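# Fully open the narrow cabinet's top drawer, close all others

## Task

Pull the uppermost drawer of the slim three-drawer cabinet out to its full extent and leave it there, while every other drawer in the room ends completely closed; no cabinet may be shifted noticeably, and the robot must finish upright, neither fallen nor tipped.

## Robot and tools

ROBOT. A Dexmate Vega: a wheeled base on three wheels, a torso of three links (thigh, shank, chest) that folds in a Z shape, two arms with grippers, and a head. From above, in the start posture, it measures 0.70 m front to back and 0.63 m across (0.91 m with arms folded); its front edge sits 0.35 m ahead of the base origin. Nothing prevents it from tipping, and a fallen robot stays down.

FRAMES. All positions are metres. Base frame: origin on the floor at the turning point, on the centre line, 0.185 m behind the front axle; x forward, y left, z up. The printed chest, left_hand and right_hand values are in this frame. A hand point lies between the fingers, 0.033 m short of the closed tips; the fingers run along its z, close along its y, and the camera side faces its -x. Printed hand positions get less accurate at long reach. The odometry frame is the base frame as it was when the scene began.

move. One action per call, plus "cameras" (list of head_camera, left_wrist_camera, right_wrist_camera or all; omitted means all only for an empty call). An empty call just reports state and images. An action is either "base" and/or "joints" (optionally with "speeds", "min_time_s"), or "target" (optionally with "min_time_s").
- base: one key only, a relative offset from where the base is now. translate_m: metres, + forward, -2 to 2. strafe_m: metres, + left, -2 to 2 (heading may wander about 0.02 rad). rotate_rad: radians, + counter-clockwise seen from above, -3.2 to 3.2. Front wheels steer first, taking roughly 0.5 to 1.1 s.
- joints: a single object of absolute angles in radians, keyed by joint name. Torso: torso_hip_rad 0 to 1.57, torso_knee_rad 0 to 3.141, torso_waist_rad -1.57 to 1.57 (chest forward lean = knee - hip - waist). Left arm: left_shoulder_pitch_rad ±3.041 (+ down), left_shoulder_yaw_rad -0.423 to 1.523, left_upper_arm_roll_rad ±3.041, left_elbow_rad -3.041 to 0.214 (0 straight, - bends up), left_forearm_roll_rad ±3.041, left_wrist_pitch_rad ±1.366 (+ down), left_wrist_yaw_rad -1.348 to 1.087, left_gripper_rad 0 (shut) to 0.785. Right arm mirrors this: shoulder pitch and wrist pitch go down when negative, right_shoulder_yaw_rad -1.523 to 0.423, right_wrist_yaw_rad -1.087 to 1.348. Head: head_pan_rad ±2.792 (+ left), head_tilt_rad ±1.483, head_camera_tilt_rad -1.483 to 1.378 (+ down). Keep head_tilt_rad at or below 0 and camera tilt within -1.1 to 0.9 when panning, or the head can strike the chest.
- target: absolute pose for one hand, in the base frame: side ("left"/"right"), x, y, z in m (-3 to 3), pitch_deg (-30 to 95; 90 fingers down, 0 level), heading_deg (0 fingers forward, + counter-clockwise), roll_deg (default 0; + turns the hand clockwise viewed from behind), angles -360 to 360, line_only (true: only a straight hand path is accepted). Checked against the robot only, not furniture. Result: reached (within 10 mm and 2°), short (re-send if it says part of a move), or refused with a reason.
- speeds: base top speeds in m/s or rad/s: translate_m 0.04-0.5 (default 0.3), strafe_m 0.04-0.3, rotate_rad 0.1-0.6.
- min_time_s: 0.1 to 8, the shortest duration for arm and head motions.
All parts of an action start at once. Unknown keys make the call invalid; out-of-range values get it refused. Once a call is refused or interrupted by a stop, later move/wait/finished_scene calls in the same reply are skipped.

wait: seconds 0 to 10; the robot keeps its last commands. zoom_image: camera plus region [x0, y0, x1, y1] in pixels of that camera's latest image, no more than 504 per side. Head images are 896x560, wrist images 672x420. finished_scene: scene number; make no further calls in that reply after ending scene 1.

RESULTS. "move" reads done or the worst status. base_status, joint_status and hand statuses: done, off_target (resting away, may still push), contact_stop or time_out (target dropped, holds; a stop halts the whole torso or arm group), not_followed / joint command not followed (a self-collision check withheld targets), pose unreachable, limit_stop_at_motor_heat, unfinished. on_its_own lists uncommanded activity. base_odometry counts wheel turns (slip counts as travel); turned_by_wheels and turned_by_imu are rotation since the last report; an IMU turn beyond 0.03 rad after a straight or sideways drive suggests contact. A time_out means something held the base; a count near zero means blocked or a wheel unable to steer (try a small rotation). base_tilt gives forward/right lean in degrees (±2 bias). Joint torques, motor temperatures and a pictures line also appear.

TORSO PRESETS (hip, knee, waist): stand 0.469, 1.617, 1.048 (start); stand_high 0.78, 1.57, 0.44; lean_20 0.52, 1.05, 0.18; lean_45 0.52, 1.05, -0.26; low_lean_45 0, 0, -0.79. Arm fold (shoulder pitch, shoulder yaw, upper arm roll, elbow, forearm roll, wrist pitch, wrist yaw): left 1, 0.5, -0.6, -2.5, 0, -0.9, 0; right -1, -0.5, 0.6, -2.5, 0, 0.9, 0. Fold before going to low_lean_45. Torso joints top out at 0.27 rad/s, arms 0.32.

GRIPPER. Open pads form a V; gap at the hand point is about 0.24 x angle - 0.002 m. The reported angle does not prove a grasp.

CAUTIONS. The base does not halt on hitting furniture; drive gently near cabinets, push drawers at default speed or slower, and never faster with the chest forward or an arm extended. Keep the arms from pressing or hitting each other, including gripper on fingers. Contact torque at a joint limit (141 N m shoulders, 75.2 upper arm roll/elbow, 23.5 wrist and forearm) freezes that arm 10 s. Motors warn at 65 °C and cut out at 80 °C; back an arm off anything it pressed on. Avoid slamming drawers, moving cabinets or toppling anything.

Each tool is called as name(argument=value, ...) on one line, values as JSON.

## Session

move(joints={"head_pan_rad": 0.0, "head_camera_tilt_rad": 0.4}, cameras=["head_camera"])

Scene clock: 0.93 s.
Joint torques (N m): left_arm=[5.44 0.22 -1.55 -2.72 0.18 -2 0.05] | right_arm=[-5.26 -1.63 0.23 -2.62 0.17 2.16 0.02]
Motor temperatures (°C): left_arm=[31 31 31 26 40 35 41] | right_arm=[29 27 32 31 36 36 33]
move: done
base_odometry: x=+0.000 y=+0.000 heading=+0.000
turned_by_wheels: +0.000
turned_by_imu: +0.000
base_tilt: forward=+0.0 right=+0.8
base_status: not commanded
joint_positions: torso_hip_rad=+0.469 torso_knee_rad=+1.617 torso_waist_rad=+1.048 left_shoulder_pitch_rad=+2.199 left_shoulder_yaw_rad=+0.008 left_upper_arm_roll_rad=-0.009 left_elbow_rad=-1.083 left_forearm_roll_rad=+0.016 left_wrist_pitch_rad=-0.484 left_wrist_yaw_rad=+0.004 left_gripper_rad=+0.005 right_shoulder_pitch_rad=-2.208 right_shoulder_yaw_rad=+0.017 right_upper_arm_roll_rad=-0.013 right_elbow_rad=-1.119 right_forearm_roll_rad=-0.015 right_wrist_pitch_rad=+0.484 right_wrist_yaw_rad=-0.019 right_gripper_rad=+0.005 head_pan_rad=+0.000 head_tilt_rad=+0.000 head_camera_tilt_rad=+0.400
joint_status: all done
chest: x=-0.0111 y=+0.0000 z=+1.4155 quat_wxyz=(+0.999, +0.000, +0.050, +0.000) (m; base frame)
left_hand: x=+0.1637 y=+0.2372 z=+0.6154 quat_wxyz=(+0.407, +0.009, +0.913, +0.007) pitch_deg=+41.9 heading_deg=+0.4 roll_deg=+1.6 back=up (m; base frame)
right_hand: x=+0.1747 y=-0.2171 z=+0.6263 quat_wxyz=(+0.419, +0.002, +0.908, +0.001) pitch_deg=+40.4 heading_deg=+0.0 roll_deg=+0.2 back=up (m; base frame)
pictures: head_camera

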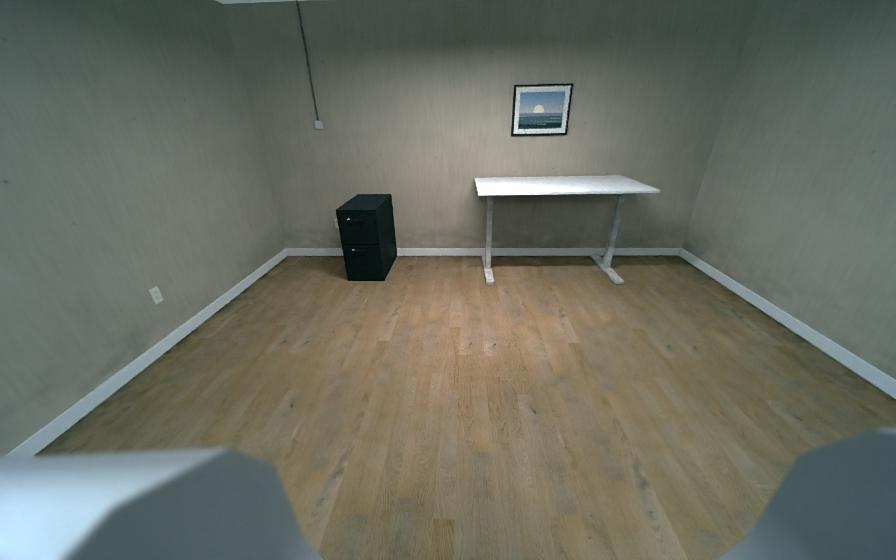

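move(base={"rotate_rad": -1.25}, joints={"head_camera_tilt_rad": 0.6, "right_elbow_rad": -1.85, "left_shoulder_pitch_rad": 1.45, "left_shoulder_yaw_rad": 0.0, "left_upper_arm_roll_rad": 0.25, "left_elbow_rad": -1.0, "left_forearm_roll_rad": 0.7, "left_wrist_pitch_rad": 0.0, "left_wrist_yaw_rad": 0.5, "left_gripper_rad": 0.3}, cameras=["head_camera"])

Scene clock: 5.93 s.
Joint torques (N m): left_arm=[-19.24 -4.53 2.29 -6.32 0.9 -1.33 0.89] | right_arm=[-0.2 -1.9 0.04 -7.92 0.11 2.22 0.01]
move: done
base_odometry: x=+0.002 y=+0.001 heading=-1.254
turned_by_wheels: -1.253
turned_by_imu: -1.247
base_tilt: forward=+0.0 right=+0.7
base_status: done
joint_positions: torso_hip_rad=+0.469 torso_knee_rad=+1.617 torso_waist_rad=+1.048 left_shoulder_pitch_rad=+1.454 left_shoulder_yaw_rad=+0.000 left_upper_arm_roll_rad=+0.248 left_elbow_rad=-1.000 left_forearm_roll_rad=+0.696 left_wrist_pitch_rad=-0.003 left_wrist_yaw_rad=+0.497 left_gripper_rad=+0.300 right_shoulder_pitch_rad=-2.208 right_shoulder_yaw_rad=+0.017 right_upper_arm_roll_rad=-0.013 right_elbow_rad=-1.846 right_forearm_roll_rad=-0.015 right_wrist_pitch_rad=+0.484 right_wrist_yaw_rad=-0.019 right_gripper_rad=+0.005 head_pan_rad=+0.000 head_tilt_rad=+0.000 head_camera_tilt_rad=+0.600
joint_status: all done
chest: x=-0.0111 y=+0.0000 z=+1.4155 quat_wxyz=(+0.999, +0.000, +0.050, +0.000) (m; base frame)
left_hand: x=+0.6172 y=+0.1919 z=+0.8258 quat_wxyz=(+0.559, +0.269, +0.726, +0.297) pitch_deg=+11.5 heading_deg=+7.7 roll_deg=+48.4 back=up (m; base frame)
right_hand: x=+0.4261 y=-0.2253 z=+0.9908 quat_wxyz=(+0.715, +0.008, +0.699, -0.002) pitch_deg=-1.3 heading_deg=-0.8 roll_deg=+0.5 back=up (m; base frame)
pictures: head_camera

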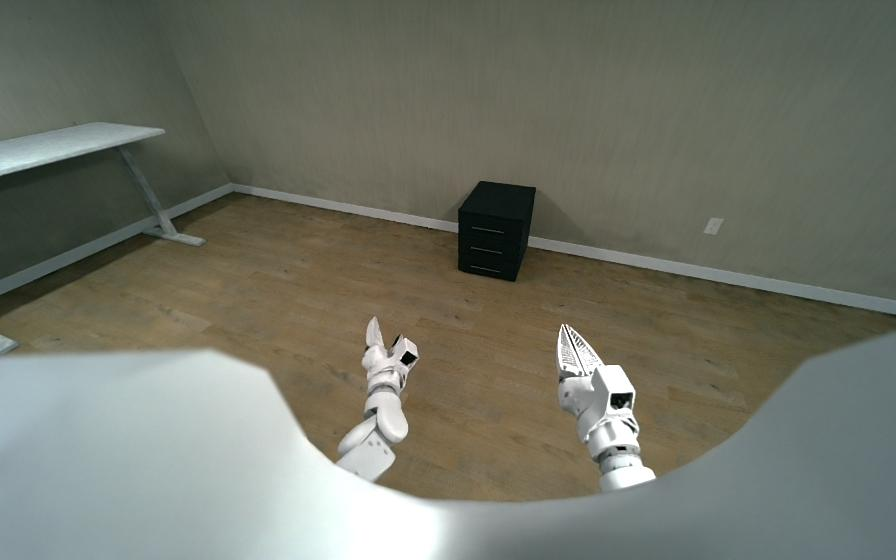

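move(base={"rotate_rad": -0.154}, joints={"left_shoulder_pitch_rad": 1.18, "left_forearm_roll_rad": 0.98, "left_wrist_pitch_rad": 0.174, "left_elbow_rad": -0.89})

move(base={"translate_m": 1.233}, speeds={"translate_m": 0.45}, joints={"torso_hip_rad": 0.05, "torso_knee_rad": 0.6, "torso_waist_rad": 0.05, "head_camera_tilt_rad": 0.55, "right_elbow_rad": -2.0, "left_shoulder_pitch_rad": 1.18, "left_shoulder_yaw_rad": 0.018, "left_upper_arm_roll_rad": 0.24, "left_elbow_rad": -0.89, "left_forearm_roll_rad": 1.4, "left_wrist_pitch_rad": 0.174, "left_wrist_yaw_rad": 0.5})

move(base={"rotate_rad": -0.196}, joints={"left_gripper_rad": 0.22}, cameras=["head_camera", "left_wrist_camera"])

Scene clock: 9.47 s.
Joint torques (N m): left_arm=[-26.3 -3.74 1.98 -6.63 0.64 -0.77 1.15] | right_arm=[-0.07 -1.26 0.26 -7.94 0.12 2.92 -0.22]
move: done
base_odometry: x=+0.002 y=+0.001 heading=-1.408
turned_by_wheels: -0.154
turned_by_imu: -0.153
base_tilt: forward=+0.0 right=+0.8
base_status: done
joint_positions: torso_hip_rad=+0.469 torso_knee_rad=+1.617 torso_waist_rad=+1.048 left_shoulder_pitch_rad=+1.184 left_shoulder_yaw_rad=+0.000 left_upper_arm_roll_rad=+0.250 left_elbow_rad=-0.892 left_forearm_roll_rad=+0.976 left_wrist_pitch_rad=+0.172 left_wrist_yaw_rad=+0.500 left_gripper_rad=+0.300 right_shoulder_pitch_rad=-2.208 right_shoulder_yaw_rad=+0.017 right_upper_arm_roll_rad=-0.013 right_elbow_rad=-1.850 right_forearm_roll_rad=-0.015 right_wrist_pitch_rad=+0.484 right_wrist_yaw_rad=-0.019 right_gripper_rad=+0.005 head_pan_rad=+0.000 head_tilt_rad=+0.000 head_camera_tilt_rad=+0.600
joint_status: all done
chest: x=-0.0111 y=+0.0000 z=+1.4155 quat_wxyz=(+0.999, +0.000, +0.050, +0.000) (m; base frame)
left_hand: x=+0.7342 y=+0.2187 z=+0.9493 quat_wxyz=(+0.547, +0.346, +0.625, +0.435) pitch_deg=+1.2 heading_deg=+9.5 roll_deg=+67.4 back=up (m; base frame)
right_hand: x=+0.4266 y=-0.2254 z=+0.9929 quat_wxyz=(+0.716, +0.008, +0.698, -0.002) pitch_deg=-1.5 heading_deg=-0.8 roll_deg=+0.5 back=up (m; base frame)
pictures: none

Scene clock: 14.53 s.
Joint torques (N m): left_arm=[-14.75 0.19 -4.25 -3.95 0.57 0.11 1.11] | right_arm=[-6.56 -0.82 0.09 -5.85 0.14 2.64 0.14]
move: done
base_odometry: x=+0.202 y=-1.216 heading=-1.408
turned_by_wheels: -0.001
turned_by_imu: -0.004
base_tilt: forward=+0.1 right=+0.7
base_status: done
joint_positions: torso_hip_rad=+0.050 torso_knee_rad=+0.600 torso_waist_rad=+0.050 left_shoulder_pitch_rad=+1.180 left_shoulder_yaw_rad=+0.018 left_upper_arm_roll_rad=+0.240 left_elbow_rad=-0.890 left_forearm_roll_rad=+1.400 left_wrist_pitch_rad=+0.174 left_wrist_yaw_rad=+0.500 left_gripper_rad=+0.300 right_shoulder_pitch_rad=-2.208 right_shoulder_yaw_rad=+0.017 right_upper_arm_roll_rad=-0.013 right_elbow_rad=-2.000 right_forearm_roll_rad=-0.015 right_wrist_pitch_rad=+0.484 right_wrist_yaw_rad=-0.019 right_gripper_rad=+0.005 head_pan_rad=+0.000 head_tilt_rad=+0.000 head_camera_tilt_rad=+0.550
joint_status: all done
chest: x=+0.0220 y=+0.0000 z=+1.1199 quat_wxyz=(+0.969, +0.000, +0.247, +0.000) (m; base frame)
left_hand: x=+0.5495 y=+0.1803 z=+0.4346 quat_wxyz=(+0.418, +0.569, +0.572, +0.417) pitch_deg=+17.6 heading_deg=+0.1 roll_deg=+89.8 (m; base frame)
right_hand: x=+0.3102 y=-0.2273 z=+0.6391 quat_wxyz=(+0.623, +0.008, +0.782, -0.005) pitch_deg=+12.9 heading_deg=-1.0 roll_deg=+0.2 back=up (m; base frame)
pictures: none

Scene clock: 16.40 s.
Joint torques (N m): left_arm=[-13.99 0.18 -3.38 -4.85 0.61 0.06 1.13] | right_arm=[-8.06 0.1 0.32 -5.61 0.14 2.4 0.12]
move: done
base_odometry: x=+0.203 y=-1.216 heading=-1.605
turned_by_wheels: -0.196
turned_by_imu: -0.197
base_tilt: forward=+0.0 right=+0.7
base_status: done
joint_positions: torso_hip_rad=+0.050 torso_knee_rad=+0.600 torso_waist_rad=+0.050 left_shoulder_pitch_rad=+1.180 left_shoulder_yaw_rad=+0.018 left_upper_arm_roll_rad=+0.240 left_elbow_rad=-0.890 left_forearm_roll_rad=+1.400 left_wrist_pitch_rad=+0.174 left_wrist_yaw_rad=+0.500 left_gripper_rad=+0.220 right_shoulder_pitch_rad=-2.208 right_shoulder_yaw_rad=+0.017 right_upper_arm_roll_rad=-0.013 right_elbow_rad=-2.000 right_forearm_roll_rad=-0.015 right_wrist_pitch_rad=+0.484 right_wrist_yaw_rad=-0.019 right_gripper_rad=+0.005 head_pan_rad=+0.000 head_tilt_rad=+0.000 head_camera_tilt_rad=+0.550
joint_status: all done
chest: x=+0.0220 y=+0.0000 z=+1.1199 quat_wxyz=(+0.969, +0.000, +0.247, +0.000) (m; base frame)
left_hand: x=+0.5495 y=+0.1803 z=+0.4346 quat_wxyz=(+0.418, +0.569, +0.572, +0.417) pitch_deg=+17.6 heading_deg=+0.1 roll_deg=+89.8 (m; base frame)
right_hand: x=+0.3102 y=-0.2273 z=+0.6391 quat_wxyz=(+0.623, +0.008, +0.782, -0.005) pitch_deg=+12.9 heading_deg=-1.0 roll_deg=+0.2 back=up (m; base frame)
pictures: head_camera, left_wrist_camera

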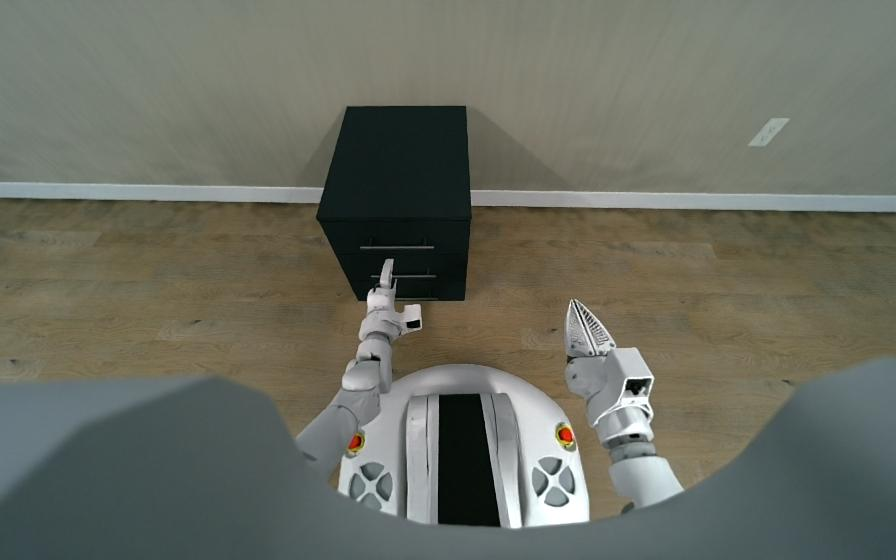

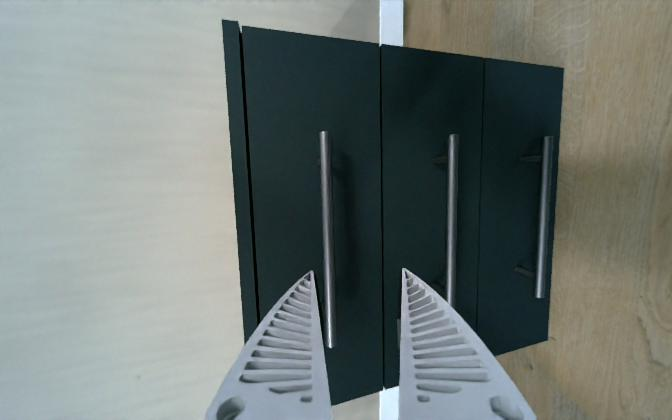

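move(base={"translate_m": 0.105})

move(joints={"left_gripper_rad": 0.0}, cameras=["left_wrist_camera"])

Scene clock: 18.73 s.
Joint torques (N m): left_arm=[-15.41 1.05 -2.82 -5.74 0.22 -0.37 -0.34] | right_arm=[-7.34 0.01 0.42 -5.77 -0.05 2.9 0.02]
move: done
base_odometry: x=+0.199 y=-1.321 heading=-1.605
turned_by_wheels: -0.001
turned_by_imu: -0.001
base_tilt: forward=+0.0 right=+0.8
base_status: done
joint_positions: torso_hip_rad=+0.050 torso_knee_rad=+0.600 torso_waist_rad=+0.050 left_shoulder_pitch_rad=+1.180 left_shoulder_yaw_rad=+0.018 left_upper_arm_roll_rad=+0.240 left_elbow_rad=-0.890 left_forearm_roll_rad=+1.400 left_wrist_pitch_rad=+0.174 left_wrist_yaw_rad=+0.500 left_gripper_rad=+0.220 right_shoulder_pitch_rad=-2.208 right_shoulder_yaw_rad=+0.017 right_upper_arm_roll_rad=-0.013 right_elbow_rad=-2.000 right_forearm_roll_rad=-0.015 right_wrist_pitch_rad=+0.484 right_wrist_yaw_rad=-0.019 right_gripper_rad=+0.005 head_pan_rad=+0.000 head_tilt_rad=+0.000 head_camera_tilt_rad=+0.550
joint_status: not commanded
chest: x=+0.0220 y=+0.0000 z=+1.1199 quat_wxyz=(+0.969, +0.000, +0.247, +0.000) (m; base frame)
left_hand: x=+0.5495 y=+0.1803 z=+0.4347 quat_wxyz=(+0.418, +0.569, +0.572, +0.417) pitch_deg=+17.6 heading_deg=+0.1 roll_deg=+89.8 (m; base frame)
right_hand: x=+0.3102 y=-0.2273 z=+0.6391 quat_wxyz=(+0.623, +0.008, +0.782, -0.005) pitch_deg=+12.9 heading_deg=-1.0 roll_deg=+0.2 back=up (m; base frame)
pictures: none

Scene clock: 19.47 s.
Joint torques (N m): left_arm=[-16.89 0.44 -3.09 -8.13 0.42 0.48 0.48] | right_arm=[-8.24 -1.42 -0.31 -4.43 0.13 2.8 0.03]
move: done
base_odometry: x=+0.199 y=-1.321 heading=-1.605
turned_by_wheels: +0.000
turned_by_imu: +0.000
base_tilt: forward=+0.0 right=+0.7
base_status: not commanded
joint_positions: torso_hip_rad=+0.050 torso_knee_rad=+0.600 torso_waist_rad=+0.050 left_shoulder_pitch_rad=+1.180 left_shoulder_yaw_rad=+0.018 left_upper_arm_roll_rad=+0.240 left_elbow_rad=-0.890 left_forearm_roll_rad=+1.400 left_wrist_pitch_rad=+0.174 left_wrist_yaw_rad=+0.500 left_gripper_rad=+0.000 right_shoulder_pitch_rad=-2.208 right_shoulder_yaw_rad=+0.017 right_upper_arm_roll_rad=-0.013 right_elbow_rad=-2.000 right_forearm_roll_rad=-0.015 right_wrist_pitch_rad=+0.484 right_wrist_yaw_rad=-0.019 right_gripper_rad=+0.005 head_pan_rad=+0.000 head_tilt_rad=+0.000 head_camera_tilt_rad=+0.550
joint_status: all done
chest: x=+0.0219 y=+0.0000 z=+1.1199 quat_wxyz=(+0.969, +0.000, +0.247, +0.000) (m; base frame)
left_hand: x=+0.5494 y=+0.1803 z=+0.4345 quat_wxyz=(+0.418, +0.570, +0.572, +0.417) pitch_deg=+17.7 heading_deg=+0.1 roll_deg=+89.8 (m; base frame)
right_hand: x=+0.3102 y=-0.2273 z=+0.6391 quat_wxyz=(+0.623, +0.008, +0.782, -0.005) pitch_deg=+12.9 heading_deg=-1.0 roll_deg=+0.2 back=up (m; base frame)
pictures: left_wrist_camera

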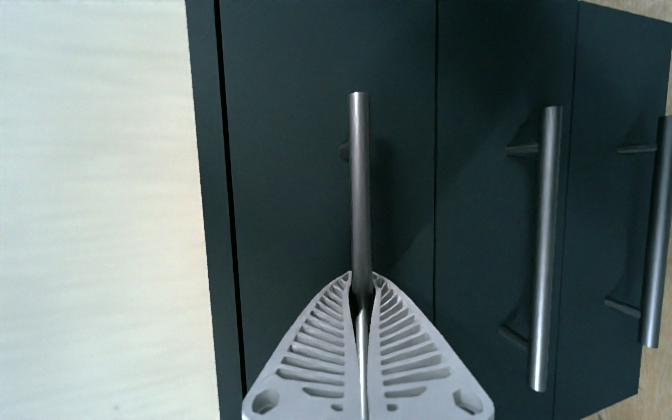

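move(base={"translate_m": -0.345}, speeds={"translate_m": 0.18})

move(base={"translate_m": -0.07}, speeds={"translate_m": 0.06}, cameras=["head_camera", "left_wrist_camera"])

Scene clock: 22.73 s.
Joint torques (N m): left_arm=[-11.98 -5.3 3.45 -5.66 2.22 -4 1.76] | right_arm=[-7.34 -0.94 0.17 -5.69 0.04 2.37 -0.04]
move: done
base_odometry: x=+0.211 y=-0.976 heading=-1.606
turned_by_wheels: -0.001
turned_by_imu: -0.001
base_tilt: forward=+0.0 right=+0.7
base_status: done
joint_positions: torso_hip_rad=+0.050 torso_knee_rad=+0.600 torso_waist_rad=+0.050 left_shoulder_pitch_rad=+1.180 left_shoulder_yaw_rad=+0.018 left_upper_arm_roll_rad=+0.240 left_elbow_rad=-0.890 left_forearm_roll_rad=+1.400 left_wrist_pitch_rad=+0.175 left_wrist_yaw_rad=+0.500 left_gripper_rad=+0.000 right_shoulder_pitch_rad=-2.208 right_shoulder_yaw_rad=+0.017 right_upper_arm_roll_rad=-0.013 right_elbow_rad=-2.000 right_forearm_roll_rad=-0.015 right_wrist_pitch_rad=+0.484 right_wrist_yaw_rad=-0.019 right_gripper_rad=+0.005 head_pan_rad=+0.000 head_tilt_rad=+0.000 head_camera_tilt_rad=+0.550
joint_status: not commanded
chest: x=+0.0220 y=+0.0000 z=+1.1198 quat_wxyz=(+0.969, +0.000, +0.247, +0.000) (m; base frame)
left_hand: x=+0.5495 y=+0.1811 z=+0.4343 quat_wxyz=(+0.417, +0.569, +0.572, +0.417) pitch_deg=+17.7 heading_deg=+0.2 roll_deg=+89.9 (m; base frame)
right_hand: x=+0.3102 y=-0.2273 z=+0.6391 quat_wxyz=(+0.623, +0.008, +0.782, -0.005) pitch_deg=+12.9 heading_deg=-1.0 roll_deg=+0.2 back=up (m; base frame)
pictures: none

Scene clock: 24.57 s.
Joint torques (N m): left_arm=[-2.45 -3.5 3.02 -0.63 -0.05 0.06 -1.09] | right_arm=[-7.38 -0.27 0.44 -6.15 0.25 2.81 -0.22]
move: done
base_odometry: x=+0.214 y=-0.906 heading=-1.607
turned_by_wheels: -0.001
turned_by_imu: -0.001
base_tilt: forward=+0.1 right=+0.8
base_status: done
joint_positions: torso_hip_rad=+0.050 torso_knee_rad=+0.600 torso_waist_rad=+0.050 left_shoulder_pitch_rad=+1.180 left_shoulder_yaw_rad=+0.018 left_upper_arm_roll_rad=+0.240 left_elbow_rad=-0.890 left_forearm_roll_rad=+1.400 left_wrist_pitch_rad=+0.174 left_wrist_yaw_rad=+0.501 left_gripper_rad=+0.000 right_shoulder_pitch_rad=-2.208 right_shoulder_yaw_rad=+0.017 right_upper_arm_roll_rad=-0.013 right_elbow_rad=-2.000 right_forearm_roll_rad=-0.015 right_wrist_pitch_rad=+0.484 right_wrist_yaw_rad=-0.019 right_gripper_rad=+0.005 head_pan_rad=+0.000 head_tilt_rad=+0.000 head_camera_tilt_rad=+0.550
joint_status: not commanded
chest: x=+0.0219 y=+0.0000 z=+1.1199 quat_wxyz=(+0.969, +0.000, +0.247, +0.000) (m; base frame)
left_hand: x=+0.5501 y=+0.1807 z=+0.4353 quat_wxyz=(+0.418, +0.569, +0.572, +0.418) pitch_deg=+17.5 heading_deg=+0.1 roll_deg=+89.8 (m; base frame)
right_hand: x=+0.3102 y=-0.2273 z=+0.6392 quat_wxyz=(+0.624, +0.008, +0.782, -0.005) pitch_deg=+12.9 heading_deg=-1.0 roll_deg=+0.2 back=up (m; base frame)
pictures: head_camera, left_wrist_camera

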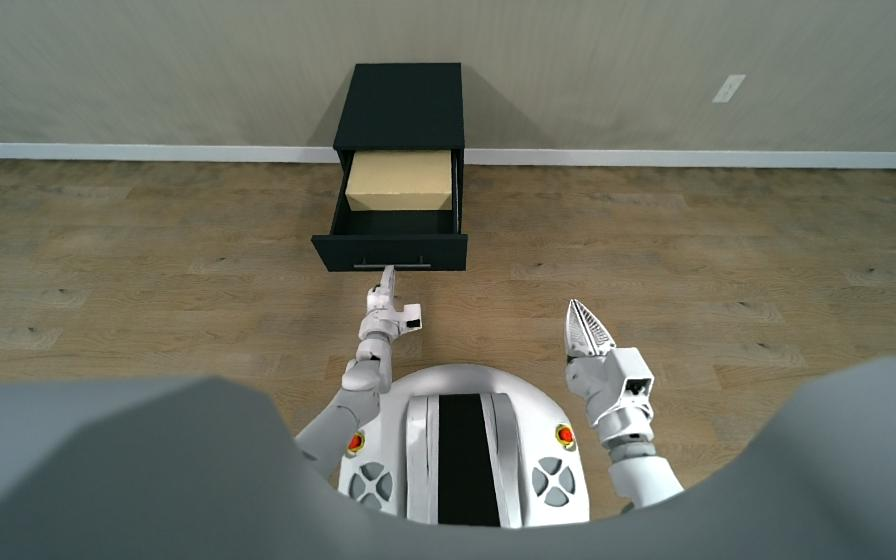

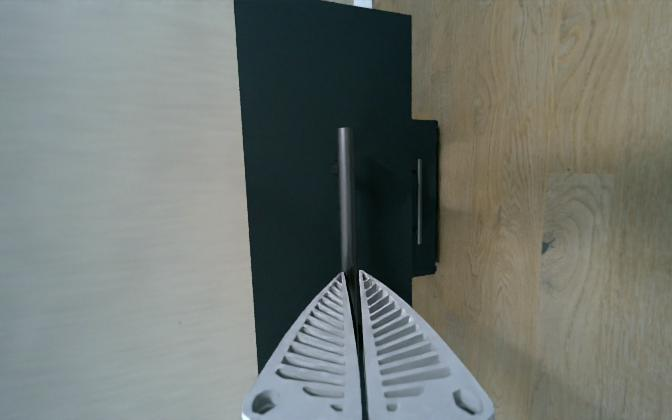

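move(joints={"head_pan_rad": -2.75, "head_camera_tilt_rad": 0.7}, cameras=["head_camera"])

Scene clock: 27.73 s.
Joint torques (N m): left_arm=[-1.56 -3.25 3.51 -1.1 0 -0.29 -1.1] | right_arm=[-6.39 -0.75 0.22 -5.82 0.09 2.18 -0.03]
move: done
base_odometry: x=+0.214 y=-0.906 heading=-1.607
turned_by_wheels: +0.000
turned_by_imu: +0.000
base_tilt: forward=+0.0 right=+0.8
base_status: not commanded
joint_positions: torso_hip_rad=+0.050 torso_knee_rad=+0.600 torso_waist_rad=+0.050 left_shoulder_pitch_rad=+1.180 left_shoulder_yaw_rad=+0.018 left_upper_arm_roll_rad=+0.240 left_elbow_rad=-0.890 left_forearm_roll_rad=+1.400 left_wrist_pitch_rad=+0.174 left_wrist_yaw_rad=+0.501 left_gripper_rad=+0.000 right_shoulder_pitch_rad=-2.208 right_shoulder_yaw_rad=+0.017 right_upper_arm_roll_rad=-0.013 right_elbow_rad=-2.000 right_forearm_roll_rad=-0.015 right_wrist_pitch_rad=+0.484 right_wrist_yaw_rad=-0.019 right_gripper_rad=+0.005 head_pan_rad=-2.750 head_tilt_rad=+0.000 head_camera_tilt_rad=+0.700
joint_status: all done
chest: x=+0.0219 y=+0.0000 z=+1.1199 quat_wxyz=(+0.969, +0.000, +0.247, +0.000) (m; base frame)
left_hand: x=+0.5501 y=+0.1807 z=+0.4353 quat_wxyz=(+0.418, +0.569, +0.572, +0.418) pitch_deg=+17.5 heading_deg=+0.1 roll_deg=+89.8 (m; base frame)
right_hand: x=+0.3102 y=-0.2273 z=+0.6392 quat_wxyz=(+0.624, +0.008, +0.782, -0.005) pitch_deg=+12.9 heading_deg=-1.0 roll_deg=+0.2 back=up (m; base frame)
pictures: head_camera

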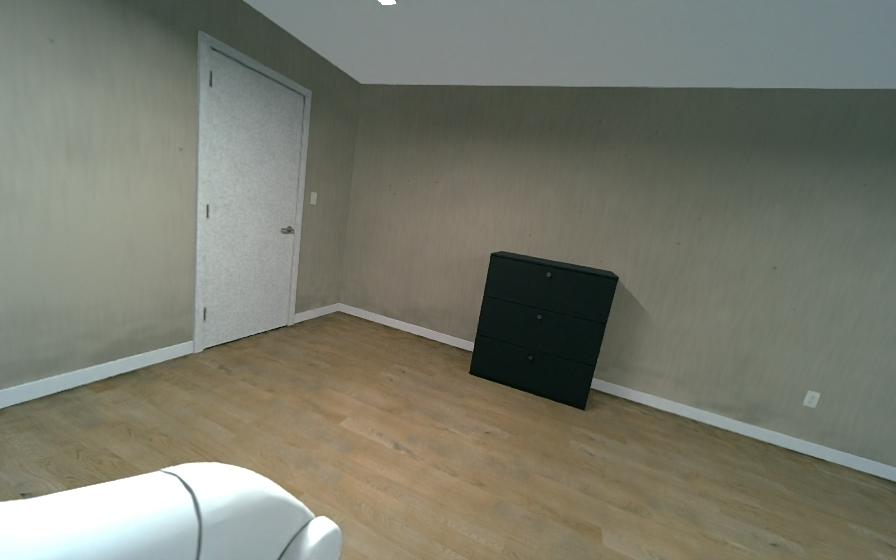

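All shut.

finished_scene(scene=3)

The scene is finished: the task was done.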